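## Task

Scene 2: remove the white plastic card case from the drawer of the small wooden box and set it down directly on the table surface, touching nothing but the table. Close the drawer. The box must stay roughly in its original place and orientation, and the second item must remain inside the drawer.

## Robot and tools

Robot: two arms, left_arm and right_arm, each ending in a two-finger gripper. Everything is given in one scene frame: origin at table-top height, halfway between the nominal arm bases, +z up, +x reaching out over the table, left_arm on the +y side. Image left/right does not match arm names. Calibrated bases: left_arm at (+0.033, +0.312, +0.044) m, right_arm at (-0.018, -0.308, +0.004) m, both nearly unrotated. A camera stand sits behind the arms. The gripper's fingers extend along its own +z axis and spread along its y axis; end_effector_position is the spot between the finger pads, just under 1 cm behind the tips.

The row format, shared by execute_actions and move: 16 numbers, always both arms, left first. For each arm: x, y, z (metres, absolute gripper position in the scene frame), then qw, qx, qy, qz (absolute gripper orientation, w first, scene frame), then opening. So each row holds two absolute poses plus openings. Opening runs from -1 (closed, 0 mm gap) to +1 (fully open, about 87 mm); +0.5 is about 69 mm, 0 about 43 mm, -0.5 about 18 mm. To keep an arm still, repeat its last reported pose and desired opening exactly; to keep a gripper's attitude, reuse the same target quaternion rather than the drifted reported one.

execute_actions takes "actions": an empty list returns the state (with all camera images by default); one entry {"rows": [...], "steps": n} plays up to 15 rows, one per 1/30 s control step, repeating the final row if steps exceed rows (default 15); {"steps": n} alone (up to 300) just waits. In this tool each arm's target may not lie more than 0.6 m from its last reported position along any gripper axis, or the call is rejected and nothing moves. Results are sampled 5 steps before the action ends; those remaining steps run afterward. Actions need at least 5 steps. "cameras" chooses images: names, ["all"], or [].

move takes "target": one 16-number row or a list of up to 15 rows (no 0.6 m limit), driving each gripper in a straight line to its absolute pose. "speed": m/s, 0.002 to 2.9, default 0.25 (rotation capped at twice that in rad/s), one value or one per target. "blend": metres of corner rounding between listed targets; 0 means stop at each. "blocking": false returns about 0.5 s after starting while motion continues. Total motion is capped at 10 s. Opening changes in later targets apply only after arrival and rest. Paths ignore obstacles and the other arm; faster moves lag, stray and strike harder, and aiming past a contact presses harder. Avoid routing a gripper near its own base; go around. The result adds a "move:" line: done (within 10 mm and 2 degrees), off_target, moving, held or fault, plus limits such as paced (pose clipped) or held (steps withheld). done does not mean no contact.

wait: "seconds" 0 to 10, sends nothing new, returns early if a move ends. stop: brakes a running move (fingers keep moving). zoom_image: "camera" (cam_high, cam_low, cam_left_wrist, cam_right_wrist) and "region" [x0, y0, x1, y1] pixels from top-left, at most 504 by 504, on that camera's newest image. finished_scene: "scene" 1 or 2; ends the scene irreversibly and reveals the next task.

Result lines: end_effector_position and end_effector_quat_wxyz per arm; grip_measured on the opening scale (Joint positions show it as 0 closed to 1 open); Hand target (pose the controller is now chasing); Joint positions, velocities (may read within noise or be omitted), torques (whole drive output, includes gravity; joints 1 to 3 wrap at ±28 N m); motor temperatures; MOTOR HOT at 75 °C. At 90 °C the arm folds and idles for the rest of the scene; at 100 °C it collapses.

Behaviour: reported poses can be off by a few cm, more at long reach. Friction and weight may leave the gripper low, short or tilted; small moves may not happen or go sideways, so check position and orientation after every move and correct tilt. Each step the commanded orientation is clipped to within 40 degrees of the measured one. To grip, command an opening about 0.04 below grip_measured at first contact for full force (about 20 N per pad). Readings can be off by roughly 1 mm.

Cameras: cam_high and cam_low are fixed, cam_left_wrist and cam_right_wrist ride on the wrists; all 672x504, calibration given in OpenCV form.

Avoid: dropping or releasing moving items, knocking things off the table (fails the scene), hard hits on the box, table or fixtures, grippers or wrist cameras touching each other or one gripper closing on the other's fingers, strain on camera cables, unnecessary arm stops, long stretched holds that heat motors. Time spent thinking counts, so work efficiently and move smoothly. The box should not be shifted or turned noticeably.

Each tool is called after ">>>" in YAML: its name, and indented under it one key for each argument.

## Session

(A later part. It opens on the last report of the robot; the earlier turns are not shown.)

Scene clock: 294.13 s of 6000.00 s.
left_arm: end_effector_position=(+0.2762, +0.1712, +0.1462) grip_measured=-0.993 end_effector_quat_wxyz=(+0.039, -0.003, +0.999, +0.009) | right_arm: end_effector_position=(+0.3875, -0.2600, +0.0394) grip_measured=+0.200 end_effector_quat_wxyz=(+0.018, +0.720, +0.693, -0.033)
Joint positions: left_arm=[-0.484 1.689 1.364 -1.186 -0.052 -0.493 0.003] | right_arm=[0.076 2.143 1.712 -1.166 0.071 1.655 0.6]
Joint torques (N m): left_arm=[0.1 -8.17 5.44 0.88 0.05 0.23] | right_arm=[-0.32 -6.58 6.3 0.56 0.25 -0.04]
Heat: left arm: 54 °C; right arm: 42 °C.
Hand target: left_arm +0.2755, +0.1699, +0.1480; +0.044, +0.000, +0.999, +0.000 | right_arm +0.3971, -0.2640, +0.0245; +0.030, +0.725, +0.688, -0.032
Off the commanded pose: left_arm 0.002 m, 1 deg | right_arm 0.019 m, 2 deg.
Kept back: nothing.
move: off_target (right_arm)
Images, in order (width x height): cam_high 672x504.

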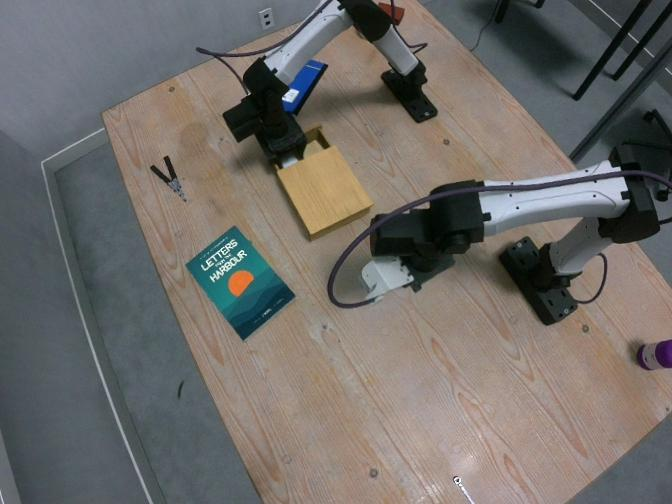

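>>> move:
  target:
    - [0.2756,0.17,0.148,0.044,0,0.999,0,-1,0.393,-0.264,0.024,0.030,0.7247,0.6877,-0.0316,0.19]
    - [0.2756,0.17,0.148,0.044,0,0.999,0,-1,0.393,-0.264,0.024,0.030,0.7247,0.6877,-0.0316,0.1]
    - [0.2756,0.17,0.148,0.044,0,0.999,0,-1,0.393,-0.264,0.022,0.030,0.7247,0.6877,-0.0316,-0.08]
    - [0.2756,0.17,0.148,0.044,0,0.999,0,-1,0.393,-0.264,0.022,0.030,0.7247,0.6877,-0.0316,-0.15]
  speed: [0.05,0.05,0.05,0.05]
  cameras: ["cam_high"]

>>> zoom_image:
  camera: "cam_high"
  region: [250, 110, 370, 200]

Scene clock: 298.70 s of 6000.00 s.
left_arm: end_effector_position=(+0.2762, +0.1712, +0.1462) grip_measured=-0.993 end_effector_quat_wxyz=(+0.039, -0.003, +0.999, +0.009) | right_arm: end_effector_position=(+0.3911, -0.2559, +0.0333) grip_measured=-0.070 end_effector_quat_wxyz=(+0.020, +0.719, +0.694, -0.020)
Joint positions: left_arm=[-0.484 1.689 1.364 -1.186 -0.052 -0.493 0.003] | right_arm=[0.079 2.143 1.686 -1.119 0.057 1.655 0.465]
Joint torques (N m): left_arm=[0.12 -8.13 5.44 0.88 0.05 0.22] | right_arm=[-0.53 -7.83 5.41 0.37 0.4 -0.02]
Heat: left arm: 54 °C; right arm: 41 °C.
Hand target: left_arm +0.2755, +0.1699, +0.1480; +0.044, +0.000, +0.999, +0.000 | right_arm +0.3926, -0.2640, +0.0223; +0.030, +0.725, +0.688, -0.032
Off the commanded pose: left_arm 0.002 m, 1 deg | right_arm 0.014 m, 2 deg.
Kept back: nothing.
move: off_target (right_arm); target 2's new opening was sent with right_arm's hand 0.015 m and 2 deg from that target; target 3's new opening was sent with right_arm's hand 0.015 m and 2 deg from that target; target 4's new opening was sent with right_arm's hand 0.014 m and 2 deg from that target
Images, in order (width x height): cam_high 672x504.

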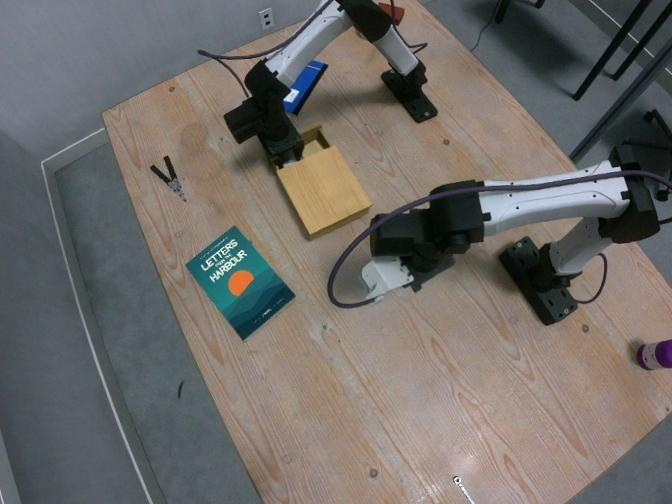

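Scaled by 4.200 from the camera's 672x504 image, which has a finer 960x720 frame.

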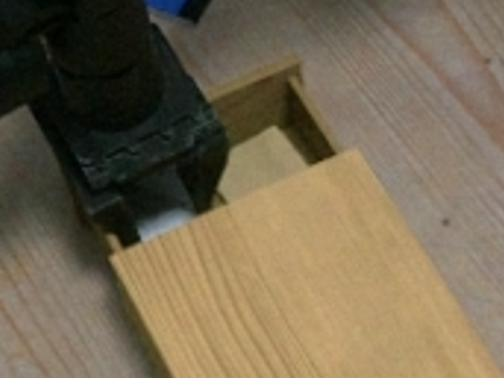

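>>> move:
  target:
    - [0.2756,0.17,0.148,0.044,0,0.999,0,-1,0.393,-0.267,0.06,0.030,0.7247,0.6877,-0.0316,-0.16]
    - [0.2756,0.17,0.148,0.044,0,0.999,0,-1,0.393,-0.270,0.16,0.030,0.7247,0.6877,-0.0316,-0.16]
  speed: [0.05,0.1]
  blend: [0.01,0]
  cameras: ["cam_high","cam_low"]

>>> zoom_image:
  camera: "cam_high"
  region: [250, 110, 370, 200]

Scene clock: 301.13 s of 6000.00 s.
left_arm: end_effector_position=(+0.2762, +0.1712, +0.1462) grip_measured=-0.993 end_effector_quat_wxyz=(+0.039, -0.003, +0.999, +0.009) | right_arm: end_effector_position=(+0.3923, -0.2636, +0.1456) grip_measured=-0.070 end_effector_quat_wxyz=(+0.026, +0.724, +0.689, -0.023)
Joint positions: left_arm=[-0.484 1.689 1.364 -1.186 -0.052 -0.493 0.003] | right_arm=[0.066 2.143 2.136 -1.563 0.069 1.655 0.465]
Joint torques (N m): left_arm=[0.12 -8.13 5.41 0.87 0.05 0.23] | right_arm=[-0.88 -10.66 9.44 -0.02 0.22 -0.18]
Heat: left arm: 54 °C; right arm: 42 °C.
Hand target: left_arm +0.2755, +0.1699, +0.1480; +0.044, +0.000, +0.999, +0.000 | right_arm +0.3925, -0.2699, +0.1594; +0.041, +0.725, +0.687, -0.016
Off the commanded pose: left_arm 0.002 m, 1 deg | right_arm 0.016 m, 1 deg.
joint sent to its limit (right arm) — joint 4 (wrist pitch), lower limit.
Kept back: nothing.
move: off_target (right_arm)
Images, in order (width x height): cam_high 672x504, cam_low 672x504.

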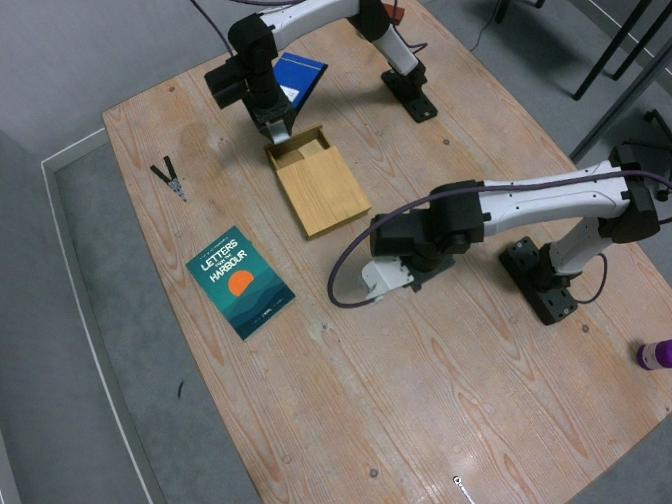

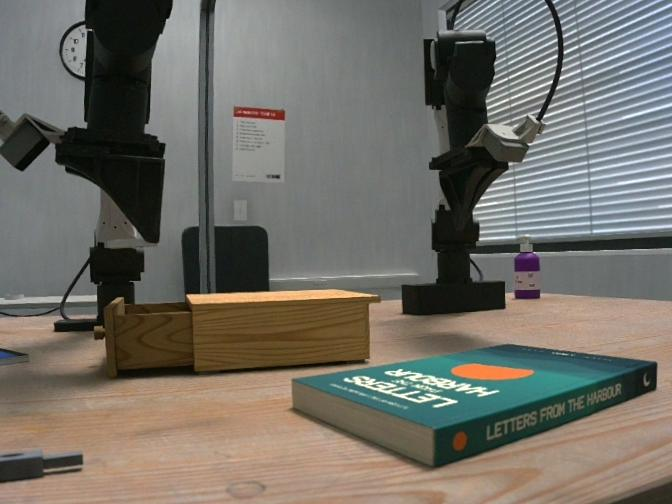

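Scaled by 4.200 from the camera's 672x504 image, which has a finer 960x720 frame.

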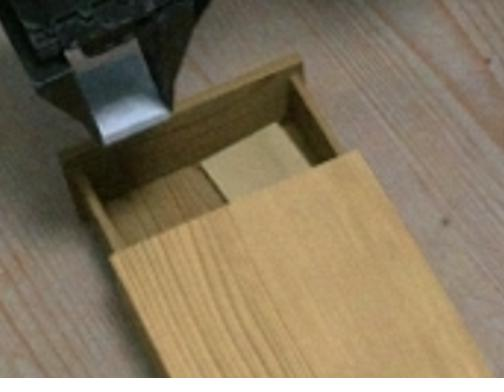

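>>> move:
  target:
    - [0.2756,0.17,0.148,0.044,0,0.999,0,-1,0.43,-0.262,0.145,0.030,0.7247,0.6877,-0.0316,-0.16]
    - [0.2756,0.17,0.148,0.044,0,0.999,0,-1,0.49,-0.225,0.11,0.030,0.7247,0.6877,-0.0316,-0.16]
    - [0.2756,0.17,0.148,0.044,0,0.999,0,-1,0.492,-0.225,0.026,0.030,0.7247,0.6877,-0.0316,-0.16]
  speed: [0.15,0.2,0.08]
  blend: [0.02,0,0]
  cameras: ["cam_high","cam_low"]

Scene clock: 304.17 s of 6000.00 s.
left_arm: end_effector_position=(+0.2762, +0.1712, +0.1462) grip_measured=-0.993 end_effector_quat_wxyz=(+0.039, -0.003, +0.999, +0.009) | right_arm: end_effector_position=(+0.4883, -0.2232, +0.0289) grip_measured=-0.070 end_effector_quat_wxyz=(+0.026, +0.723, +0.690, -0.023)
Joint positions: left_arm=[-0.484 1.689 1.364 -1.186 -0.052 -0.493 0.003] | right_arm=[0.139 2.736 2.733 -1.573 0.069 1.727 0.465]
Joint torques (N m): left_arm=[0.16 -8.13 5.45 0.88 0.05 0.23] | right_arm=[0.28 -10.33 9.87 0.05 0.26 -0.05]
Heat: left arm: 54 °C; right arm: 42 °C.
Hand target: left_arm +0.2755, +0.1699, +0.1480; +0.044, +0.000, +0.999, +0.000 | right_arm +0.4916, -0.2251, +0.0259; +0.034, +0.725, +0.687, -0.026
Off the commanded pose: left_arm 0.002 m, 1 deg | right_arm 0.005 m, 1 deg.
joint sent to its limit (right arm) — joint 4 (wrist pitch), lower limit.
Kept back: nothing.
move: done
Images, in order (width x height): cam_high 672x504, cam_low 672x504.

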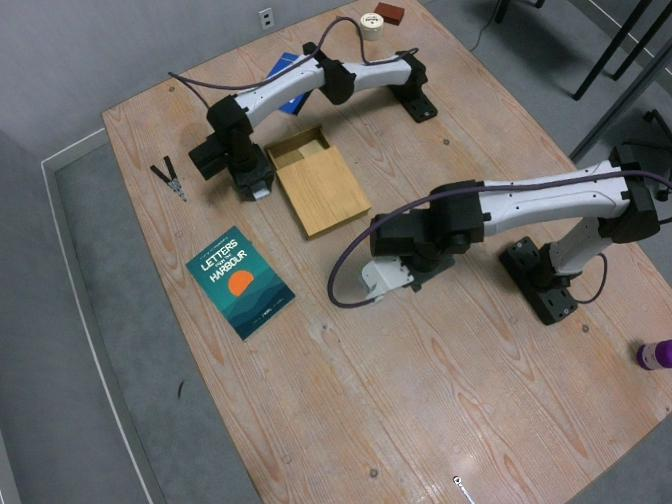

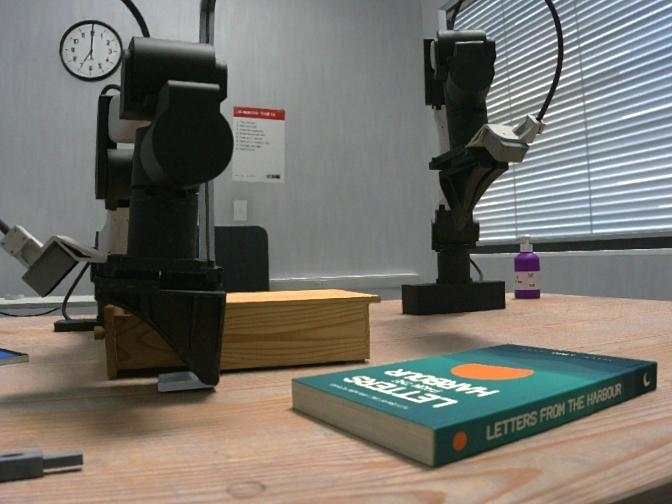

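>>> move:
  target:
    - [0.2756,0.17,0.148,0.044,0,0.999,0,-1,0.492,-0.225,0.008,0.030,0.7247,0.6877,-0.0316,-0.16]
    - [0.2756,0.17,0.148,0.044,0,0.999,0,-1,0.492,-0.225,0.014,0.030,0.7247,0.6877,-0.0316,0.1]
    - [0.2756,0.17,0.148,0.044,0,0.999,0,-1,0.494,-0.225,0.12,0.030,0.7247,0.6877,-0.0316,0.1]
  speed: [0.05,0.03,0.12]
  cameras: ["cam_high","cam_low","cam_right_wrist"]

Scene clock: 307.40 s of 6000.00 s.
left_arm: end_effector_position=(+0.2762, +0.1712, +0.1462) grip_measured=-0.993 end_effector_quat_wxyz=(+0.039, -0.003, +0.999, +0.009) | right_arm: end_effector_position=(+0.4961, -0.2227, +0.0953) grip_measured=+0.100 end_effector_quat_wxyz=(+0.068, +0.724, +0.686, +0.030)
Joint positions: left_arm=[-0.484 1.689 1.364 -1.186 -0.052 -0.493 0.003] | right_arm=[0.139 2.597 2.723 -1.566 0.071 1.729 0.55]
Joint torques (N m): left_arm=[0.1 -8.16 5.41 0.89 0.05 0.23] | right_arm=[-0.03 -15.36 6.48 0.24 0.13 -0.06]
Heat: left arm: 54 °C; right arm: 43 °C.
Hand target: left_arm +0.2755, +0.1699, +0.1480; +0.044, +0.000, +0.999, +0.000 | right_arm +0.4937, -0.2250, +0.1190; +0.080, +0.728, +0.680, +0.043
Off the commanded pose: left_arm 0.002 m, 1 deg | right_arm 0.025 m, 8 deg.
joint sent to its limit (right arm) — joint 4 (wrist pitch), lower limit.
Kept back: nothing.
move: off_target (right_arm); target 2's new opening was sent with right_arm's hand 0.011 m and 1 deg from that target
camera_calibration:
cam_right_wrist: T_world_to_cam=[[-0.989624, 0.0295364, -0.140614, 0.509191], [-0.083136, 0.68048, 0.728036, 0.143108], [0.117189, 0.732171, -0.670963, 0.308954], [0, 0, 0, 1]] pos_world=[0.479599, -0.338629, 0.174708]
Images, in order (width x height): cam_high 672x504, cam_low 672x504, cam_right_wrist 672x504.

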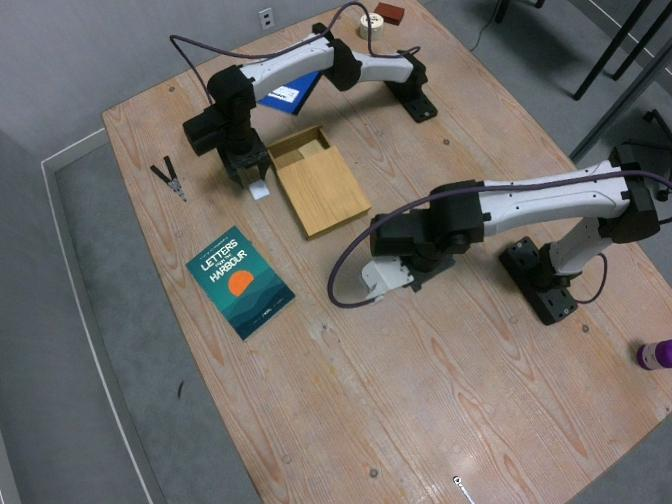

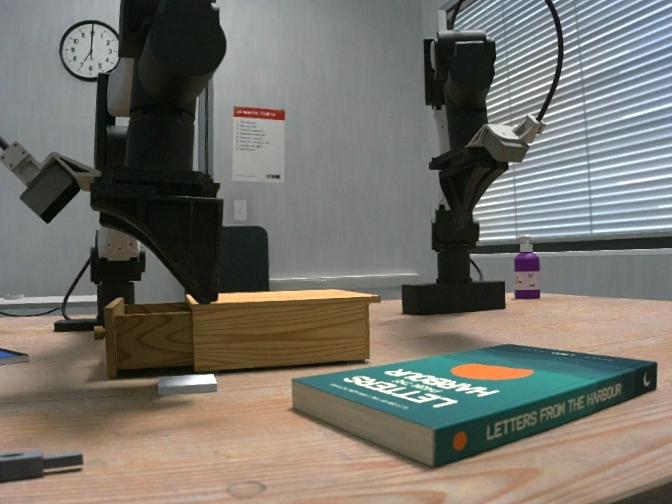

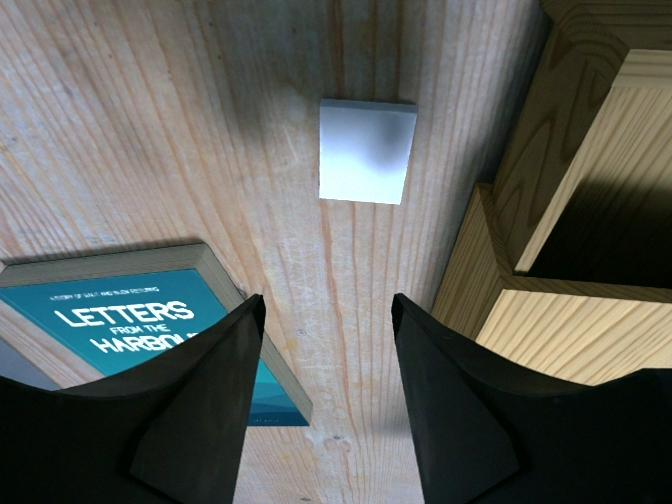

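>>> move:
  target:
    - [0.34,0.15,0.08,0.044,0,0.999,0,-1,0.46,-0.32,0.12,0.031,0.706,0.706,-0.031,0.2]
    - [0.37,0.12,0.036,0.044,0,0.999,0,-1,0.359,-0.365,0.11,0.031,0.706,0.706,-0.031,0.2]
    - [0.375,0.08,0.036,0.044,0,0.999,0,-1,0.359,-0.355,0.05,0.031,0.706,0.706,-0.031,0.2]
  speed: [0.2,0.2,0.1]
  blend: [0.02,0.02,0]
  cameras: ["cam_high","cam_right_wrist"]

Scene clock: 310.70 s of 6000.00 s.
left_arm: end_effector_position=(+0.3732, +0.0833, +0.0376) grip_measured=-0.993 end_effector_quat_wxyz=(+0.047, +0.003, +0.999, +0.001) | right_arm: end_effector_position=(+0.3545, -0.3552, +0.0420) grip_measured=+0.200 end_effector_quat_wxyz=(+0.013, +0.707, +0.706, -0.039)
Joint positions: left_arm=[-0.557 2.242 1.703 -0.953 -0.052 -0.554 0.003] | right_arm=[-0.169 2.055 1.587 -1.125 0.078 1.375 0.6]
Joint torques (N m): left_arm=[-0.14 -9.62 8.23 0.69 -0.01 0.04] | right_arm=[0.65 -10.61 6.45 0.22 0.16 -0.12]
Heat: left arm: 54 °C; right arm: 44 °C.
Hand target: left_arm +0.3749, +0.0800, +0.0359; +0.044, +0.000, +0.999, +0.000 | right_arm +0.3589, -0.3550, +0.0500; +0.031, +0.706, +0.706, -0.031
Off the commanded pose: left_arm 0.004 m, 1 deg | right_arm 0.009 m, 2 deg.
Kept back: nothing.
move: done
camera_calibration:
cam_right_wrist: T_world_to_cam=[[-0.999185, -0.0169101, 0.0366516, 0.344902], [0.0147547, 0.692167, 0.721587, 0.23001], [-0.0375711, 0.72154, -0.691353, 0.438805], [0, 0, 0, 1]] pos_world=[0.357714, -0.469988, 0.124756]
Images, in order (width x height): cam_high 672x504, cam_right_wrist 672x504.

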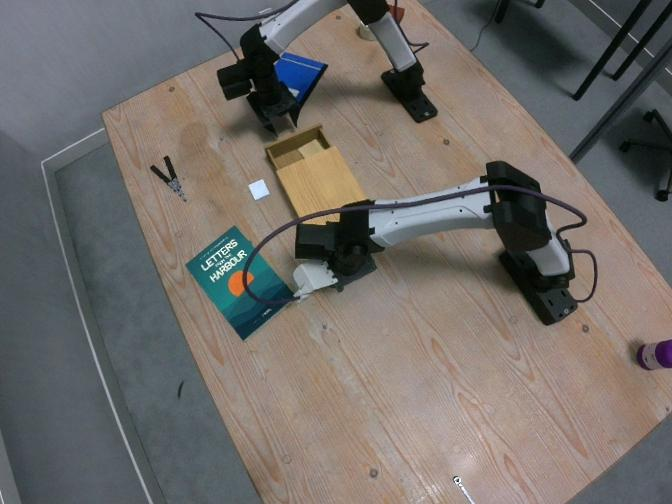

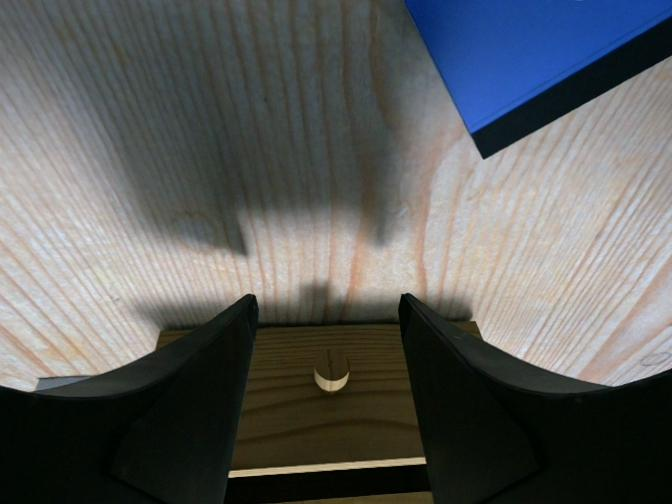

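>>> move:
  target:
    - [0.375,0.073,0.036,0.044,0,0.999,0,-1,0.362,-0.25,0.055,0.031,0.706,0.706,-0.031,0.2]
    - [0.375,0.073,0.036,0.044,0,0.999,0,-1,0.366,-0.155,0.06,0.031,0.706,0.706,-0.031,0.2]
  speed: [0.06,0.06]
  blend: [0.02,0]
  cameras: ["cam_high","cam_right_wrist"]

Scene clock: 314.57 s of 6000.00 s.
left_arm: end_effector_position=(+0.3707, +0.0847, +0.0382) grip_measured=-0.993 end_effector_quat_wxyz=(+0.041, +0.001, +0.999, +0.016) | right_arm: end_effector_position=(+0.3567, -0.1822, +0.0578) grip_measured=+0.200 end_effector_quat_wxyz=(+0.048, +0.704, +0.706, -0.064)
Joint positions: left_arm=[-0.565 2.256 1.729 -0.991 -0.072 -0.567 0.003] | right_arm=[0.317 2.089 1.709 -1.259 0.146 1.859 0.6]
Joint torques (N m): left_arm=[-0.58 -9.72 8.13 0.92 0.15 0.06] | right_arm=[3.08 -7.15 10.76 0.17 -0.47 0.18]
Motor temperatures (°C): left_arm=[25 55 38 29 24 26 23] | right_arm=[25 44 32 27 27 27 27]
Heat: left arm: 55 °C; right arm: 44 °C.
Hand target: left_arm +0.3747, +0.0732, +0.0362; +0.044, +0.000, +0.999, +0.000 | right_arm +0.3647, -0.1557, +0.0609; +0.031, +0.706, +0.707, -0.031
Off the commanded pose: left_arm 0.013 m, 2 deg | right_arm 0.029 m, 4 deg.
Kept back: nothing.
move: off_target (left_arm, right_arm)
camera_calibration:
cam_right_wrist: T_world_to_cam=[[-0.999441, -0.0222415, 0.0249546, 0.349226], [-0.000268275, 0.751835, 0.659351, 0.118655], [-0.0334267, 0.658976, -0.751421, 0.315503], [0, 0, 0, 1]] pos_world=[0.359609, -0.289351, 0.150126]
Images, in order (width x height): cam_high 672x504, cam_right_wrist 672x504.

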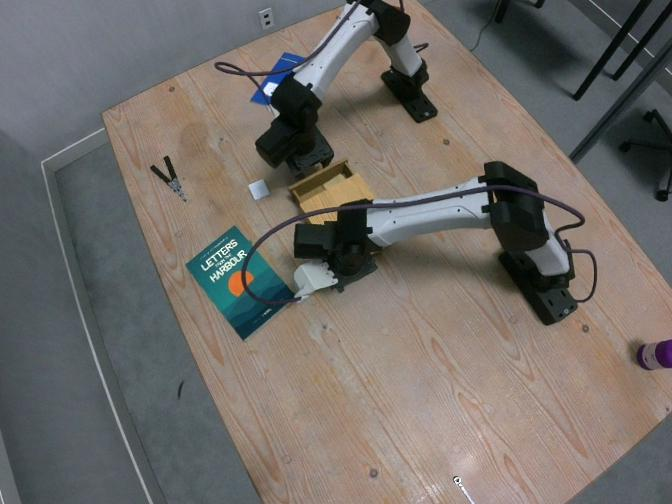

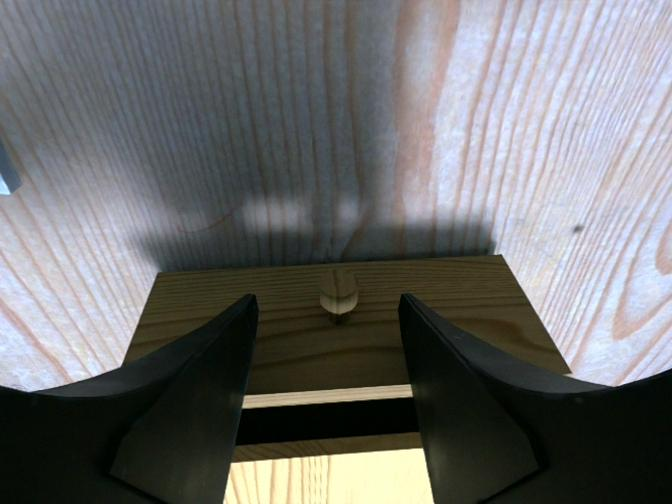

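>>> move:
  target: [0.376,0.060,0.036,0.044,0,0.999,0,-1,0.366,-0.105,0.063,0.031,0.706,0.706,-0.031,0.2]
  speed: [0.06]
  cameras: ["cam_high","cam_right_wrist"]

Scene clock: 315.97 s of 6000.00 s.
left_arm: end_effector_position=(+0.3698, +0.0907, +0.0403) grip_measured=-0.993 end_effector_quat_wxyz=(+0.032, +0.003, +0.999, +0.040) | right_arm: end_effector_position=(+0.3547, -0.1451, +0.0610) grip_measured=+0.200 end_effector_quat_wxyz=(+0.057, +0.706, +0.701, -0.084)
Joint positions: left_arm=[-0.567 2.28 1.774 -1.054 -0.101 -0.565 0.003] | right_arm=[0.421 2.164 1.839 -1.358 0.169 1.977 0.6]
Joint torques (N m): left_arm=[-2.56 -9.48 8.73 1.22 0.38 -0.21] | right_arm=[3.95 -7.69 11.19 0.38 -0.78 0.12]
Motor temperatures (°C): left_arm=[25 56 39 29 24 26 23] | right_arm=[25 44 32 27 27 27 27]
Heat: left arm: 56 °C; right arm: 44 °C.
Hand target: left_arm +0.3746, +0.0610, +0.0375; +0.043, +0.001, +0.999, +0.000 | right_arm +0.3636, -0.1067, +0.0651; +0.031, +0.705, +0.708, -0.032
Off the commanded pose: left_arm 0.032 m, 5 deg | right_arm 0.042 m, 7 deg.
Kept back: nothing.
move: off_target (left_arm, right_arm)
camera_calibration:
cam_right_wrist: T_world_to_cam=[[-0.999175, -0.0108694, 0.0391364, 0.348654], [0.0161522, 0.777742, 0.628377, 0.0885314], [-0.037268, 0.62849, -0.776924, 0.291955], [0, 0, 0, 1]] pos_world=[0.357817, -0.248556, 0.15755]
Images, in order (width x height): cam_high 672x504, cam_right_wrist 672x504.

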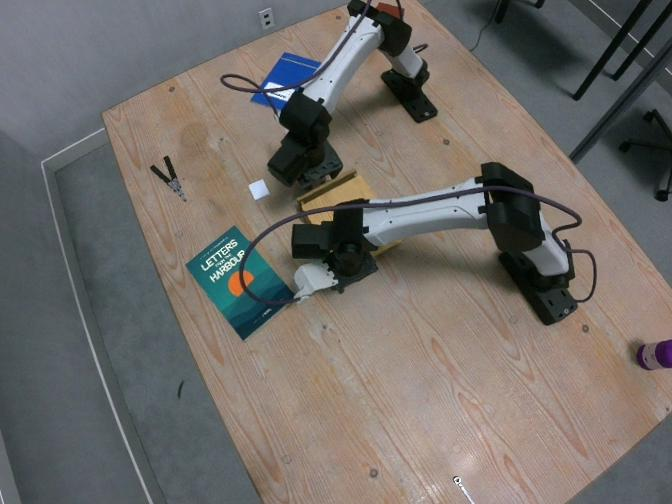

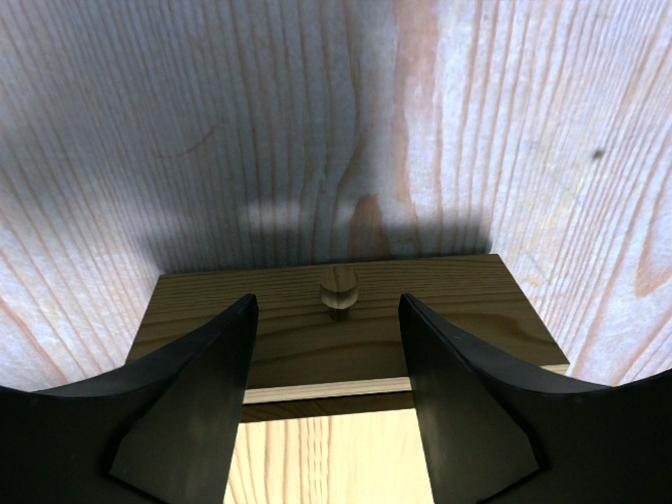

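>>> move:
  target: [0.376,0.043,0.036,0.044,0,0.999,0,-1,0.366,-0.070,0.065,0.031,0.706,0.706,-0.031,0.2]
  speed: [0.05]
  cameras: ["cam_high","cam_right_wrist"]

Scene clock: 317.20 s of 6000.00 s.
left_arm: end_effector_position=(+0.3701, +0.0933, +0.0420) grip_measured=-0.993 end_effector_quat_wxyz=(+0.029, +0.007, +0.997, +0.072) | right_arm: end_effector_position=(+0.3540, -0.1266, +0.0660) grip_measured=+0.200 end_effector_quat_wxyz=(+0.069, +0.707, +0.696, -0.103)
Joint positions: left_arm=[-0.582 2.317 1.839 -1.123 -0.151 -0.575 0.003] | right_arm=[0.478 2.228 1.961 -1.455 0.197 2.049 0.6]
Joint torques (N m): left_arm=[-3.89 -9.89 9.26 1.47 0.82 -0.38] | right_arm=[5.37 -7.8 11.33 0.64 -1.08 0.05]
Motor temperatures (°C): left_arm=[25 56 39 29 24 26 23] | right_arm=[25 44 32 27 27 27 27]
Heat: left arm: 56 °C; right arm: 44 °C.
Hand target: left_arm +0.3732, +0.0457, +0.0399; +0.041, +0.003, +0.999, +0.001 | right_arm +0.3617, -0.0732, +0.0690; +0.030, +0.704, +0.709, -0.033
Off the commanded pose: left_arm 0.051 m, 8 deg | right_arm 0.058 m, 9 deg.
Kept back: nothing.
move: off_target (left_arm, right_arm)
camera_calibration:
cam_right_wrist: T_world_to_cam=[[-0.99883, 0.000840997, 0.0483489, 0.348722], [0.0293652, 0.804925, 0.59265, 0.072097], [-0.0384188, 0.593376, -0.804008, 0.282034], [0, 0, 0, 1]] pos_world=[0.357032, -0.225678, 0.167169]
Images, in order (width x height): cam_high 672x504, cam_right_wrist 672x504.

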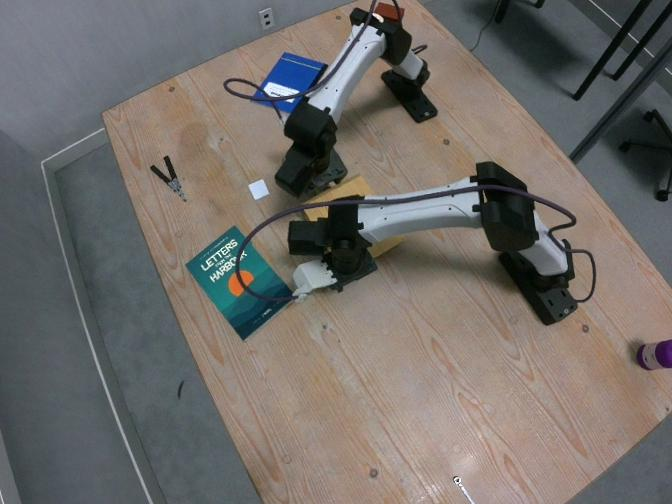

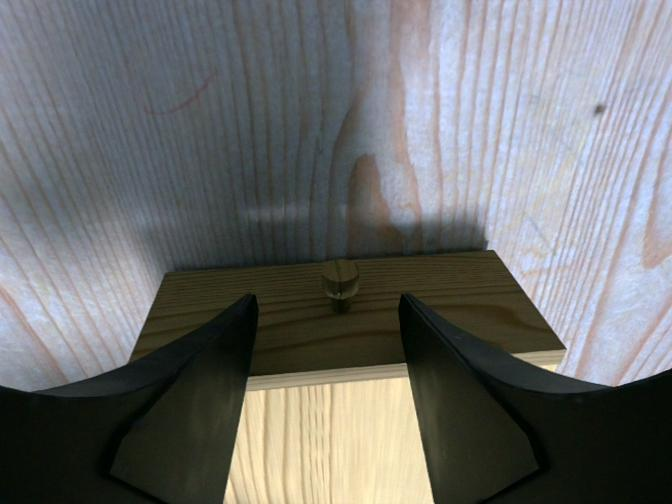

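>>> move:
  target:
    - [0.372,0.09,0.036,0.044,0,0.999,0,-1,0.358,-0.14,0.06,0.031,0.706,0.706,-0.031,0.2]
    - [0.372,0.13,0.06,0.044,0,0.999,0,-1,0.356,-0.25,0.07,0.031,0.706,0.706,-0.031,0.2]
    - [0.38,0.18,0.15,0.044,0,0.999,0,-1,0.33,-0.33,0.12,0.031,0.706,0.706,-0.031,0.2]
  speed: [0.08,0.15,0.25]
  blend: [0.005,0.03,0]
  cameras: ["cam_high","cam_low"]

>>> zoom_image:
  camera: "cam_high"
  region: [270, 150, 430, 290]

>>> zoom_image:
  camera: "cam_low"
  region: [150, 250, 450, 420]

Scene clock: 320.20 s of 6000.00 s.
left_arm: end_effector_position=(+0.3798, +0.1833, +0.1429) grip_measured=-0.993 end_effector_quat_wxyz=(+0.040, -0.005, +0.999, +0.009) | right_arm: end_effector_position=(+0.3252, -0.3313, +0.1002) grip_measured=+0.200 end_effector_quat_wxyz=(+0.012, +0.710, +0.703, -0.049)
Joint positions: left_arm=[-0.335 2.04 1.807 -1.269 -0.044 -0.347 0.003] | right_arm=[-0.111 1.909 1.614 -1.317 0.093 1.441 0.6]
Joint torques (N m): left_arm=[-0.18 -10.4 7.71 0.68 0.09 0.22] | right_arm=[0.39 -10.44 10.11 -0.07 0.04 -0.24]
Motor temperatures (°C): left_arm=[25 58 39 29 24 26 23] | right_arm=[25 44 32 27 27 27 27]
Heat: left arm: 58 °C; right arm: 44 °C.
Hand target: left_arm +0.3800, +0.1801, +0.1499; +0.044, +0.000, +0.999, +0.000 | right_arm +0.3295, -0.3300, +0.1196; +0.031, +0.706, +0.706, -0.031
Off the commanded pose: left_arm 0.008 m, 1 deg | right_arm 0.020 m, 3 deg.
Kept back: nothing.
move: off_target (right_arm)
Images, in order (width x height): cam_high 672x504, cam_low 672x504.

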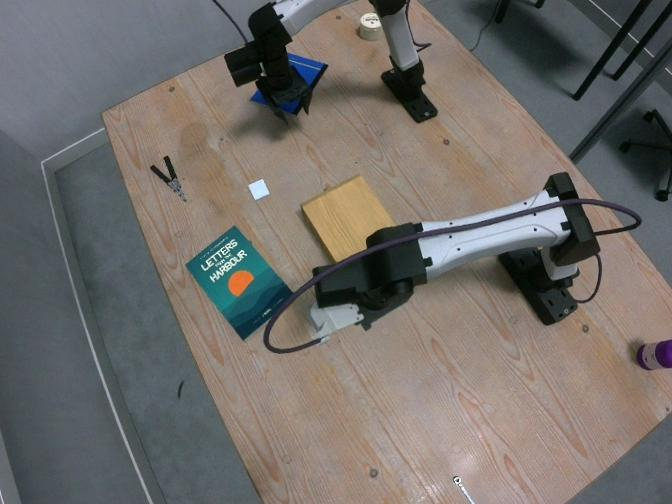

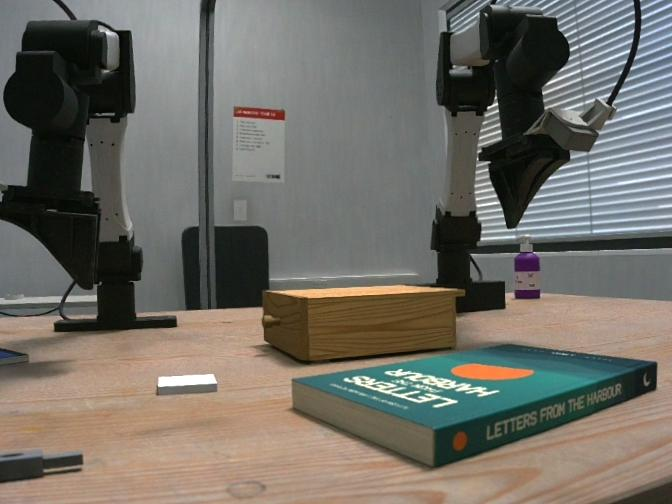

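Scaled by 3.150 from the camera's 672x504 image, which has a finer 960x720 frame.

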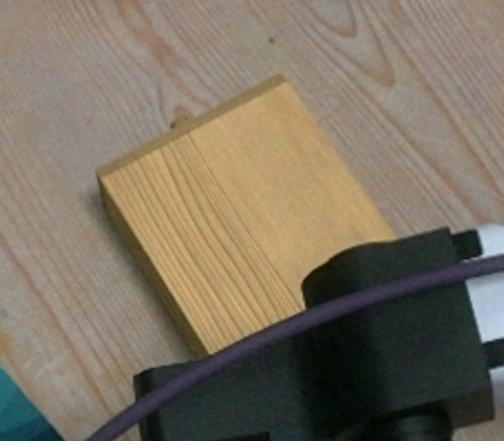

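Scaled by 1.680 from the camera's 672x504 image, which has a finer 960x720 frame.

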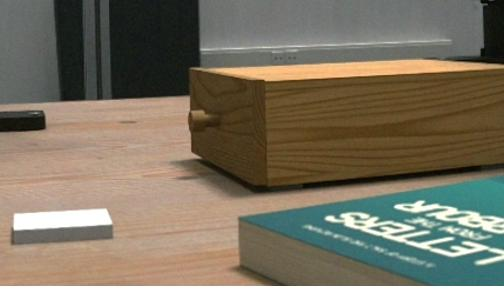

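>>> move:
  target:
    - [0.455,0.06,0.09,0.044,0,0.999,0,-1,0.33,-0.33,0.12,0.031,0.706,0.706,-0.031,0.2]
    - [0.458,-0.03,0.036,0.044,0,0.999,0,-1,0.33,-0.33,0.12,0.031,0.706,0.706,-0.031,0.2]
    - [0.40,-0.028,0.036,0.044,0,0.999,0,-1,0.33,-0.33,0.12,0.031,0.706,0.706,-0.031,0.2]
  speed: [0.2,0.15,0.05]
  blend: [0.02,0.01,0]
  cameras: ["cam_high"]

>>> zoom_image:
  camera: "cam_high"
  region: [270, 150, 430, 290]

Scene clock: 324.07 s of 6000.00 s.
left_arm: end_effector_position=(+0.3998, -0.0217, +0.0196) grip_measured=-0.993 end_effector_quat_wxyz=(+0.030, +0.000, +0.999, +0.012) | right_arm: end_effector_position=(+0.3250, -0.3313, +0.1003) grip_measured=+0.200 end_effector_quat_wxyz=(+0.011, +0.709, +0.703, -0.050)
Joint positions: left_arm=[-0.7 2.8 2.661 -1.401 -0.056 -0.703 0.003] | right_arm=[-0.111 1.909 1.614 -1.318 0.093 1.44 0.6]
Joint torques (N m): left_arm=[-0.79 -16.95 5.18 0.72 -0.06 0.06] | right_arm=[0.39 -10.35 10.21 -0.06 0.07 -0.2]
Motor temperatures (°C): left_arm=[25 61 40 29 24 26 23] | right_arm=[25 45 32 27 27 27 27]
Heat: left arm: 61 °C; right arm: 45 °C.
Hand target: left_arm +0.4000, -0.0279, +0.0358; +0.043, +0.000, +0.999, +0.000 | right_arm +0.3295, -0.3300, +0.1196; +0.031, +0.706, +0.706, -0.031
Off the commanded pose: left_arm 0.018 m, 2 deg | right_arm 0.020 m, 3 deg.
elbow stopped short (left arm): the move would have taken joint 3 (elbow) straighter than the controller allows.
Kept back: nothing.
move: off_target (left_arm, right_arm)
Images, in order (width x height): cam_high 672x504.

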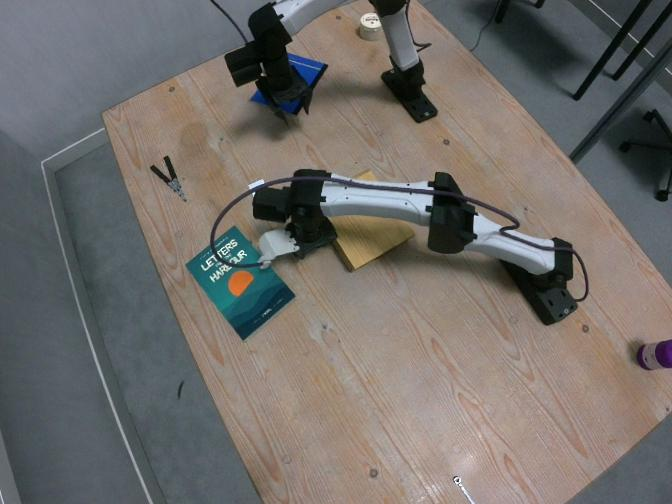

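Scaled by 3.150 from the camera's 672x504 image, which has a finer 960x720 frame.

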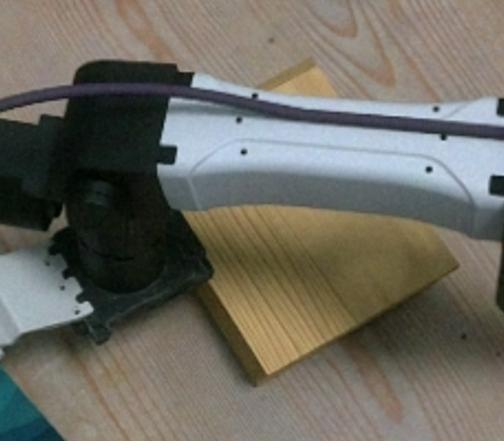

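>>> move:
  target:
    - [0.39,-0.028,0.036,0.044,0,0.999,0,-1,0.33,-0.33,0.12,0.031,0.706,0.706,-0.031,0.2]
    - [0.44,-0.02,0.05,0.044,0,0.999,0,-1,0.33,-0.33,0.12,0.031,0.706,0.706,-0.031,0.2]
    - [0.44,0.12,0.13,0.044,0,0.999,0,-1,0.33,-0.33,0.12,0.031,0.706,0.706,-0.031,0.2]
    - [0.30,0.25,0.15,0.044,0,0.999,0,-1,0.33,-0.33,0.12,0.031,0.706,0.706,-0.031,0.2]
  speed: [0.05,0.15,0.25,0.3]
  blend: [0,0.02,0.04,0]
  cameras: ["cam_high","cam_low"]

>>> zoom_image:
  camera: "cam_high"
  region: [290, 150, 450, 290]

>>> zoom_image:
  camera: "cam_low"
  region: [150, 250, 450, 420]

Scene clock: 327.33 s of 6000.00 s.
left_arm: end_effector_position=(+0.2999, +0.2520, +0.1499) grip_measured=-0.993 end_effector_quat_wxyz=(+0.039, -0.003, +0.999, +0.009) | right_arm: end_effector_position=(+0.3250, -0.3313, +0.1003) grip_measured=+0.200 end_effector_quat_wxyz=(+0.011, +0.709, +0.703, -0.050)
Joint positions: left_arm=[-0.208 1.664 1.35 -1.186 -0.035 -0.217 0.003] | right_arm=[-0.111 1.909 1.614 -1.318 0.093 1.439 0.6]
Joint torques (N m): left_arm=[0.25 -7.43 5.41 0.94 0.1 0.26] | right_arm=[0.4 -10.47 10.22 -0.08 0.04 -0.25]
Motor temperatures (°C): left_arm=[25 63 39 29 24 26 23] | right_arm=[25 45 32 27 27 27 27]
Heat: left arm: 63 °C; right arm: 45 °C.
Hand target: left_arm +0.3000, +0.2500, +0.1500; +0.044, +0.000, +0.999, +0.000 | right_arm +0.3295, -0.3300, +0.1196; +0.031, +0.706, +0.706, -0.031
Off the commanded pose: left_arm 0.002 m, 1 deg | right_arm 0.020 m, 3 deg.
Kept back: nothing.
move: off_target (right_arm)
Images, in order (width x height): cam_high 672x504, cam_low 672x504.

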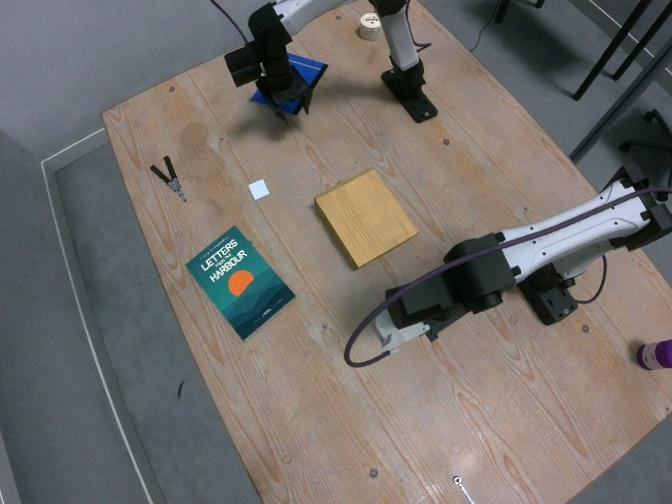

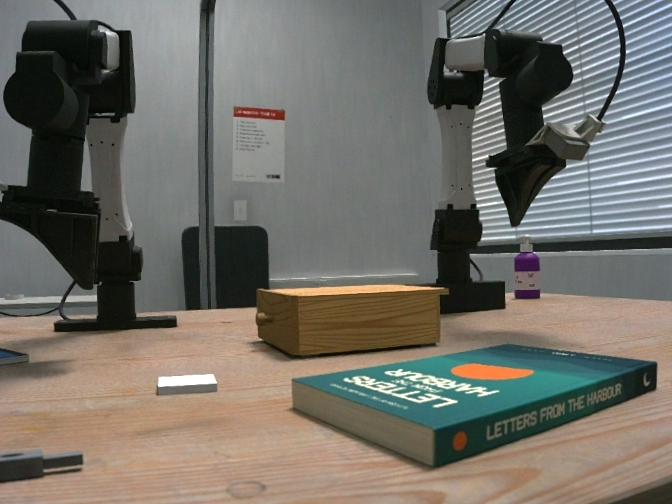

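Scaled by 3.150 from the camera's 672x504 image, which has a finer 960x720 frame.

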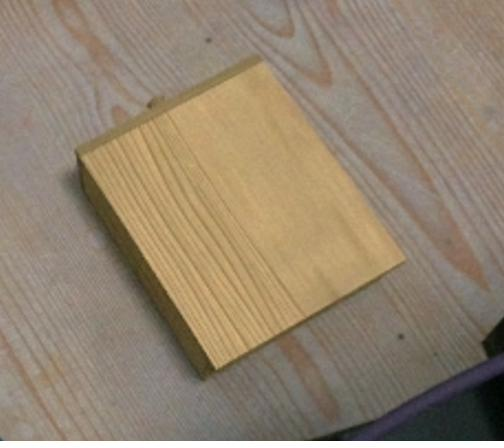

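Scaled by 1.680 from the camera's 672x504 image, which has a finer 960x720 frame.

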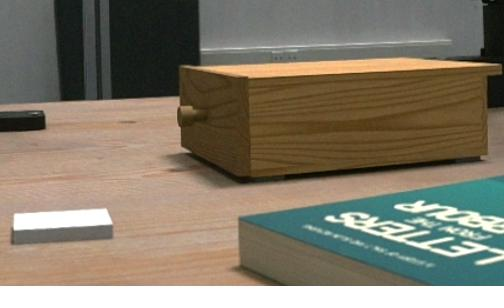

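>>> finished_scene:
  scene: 2

The scene is finished: the task was done.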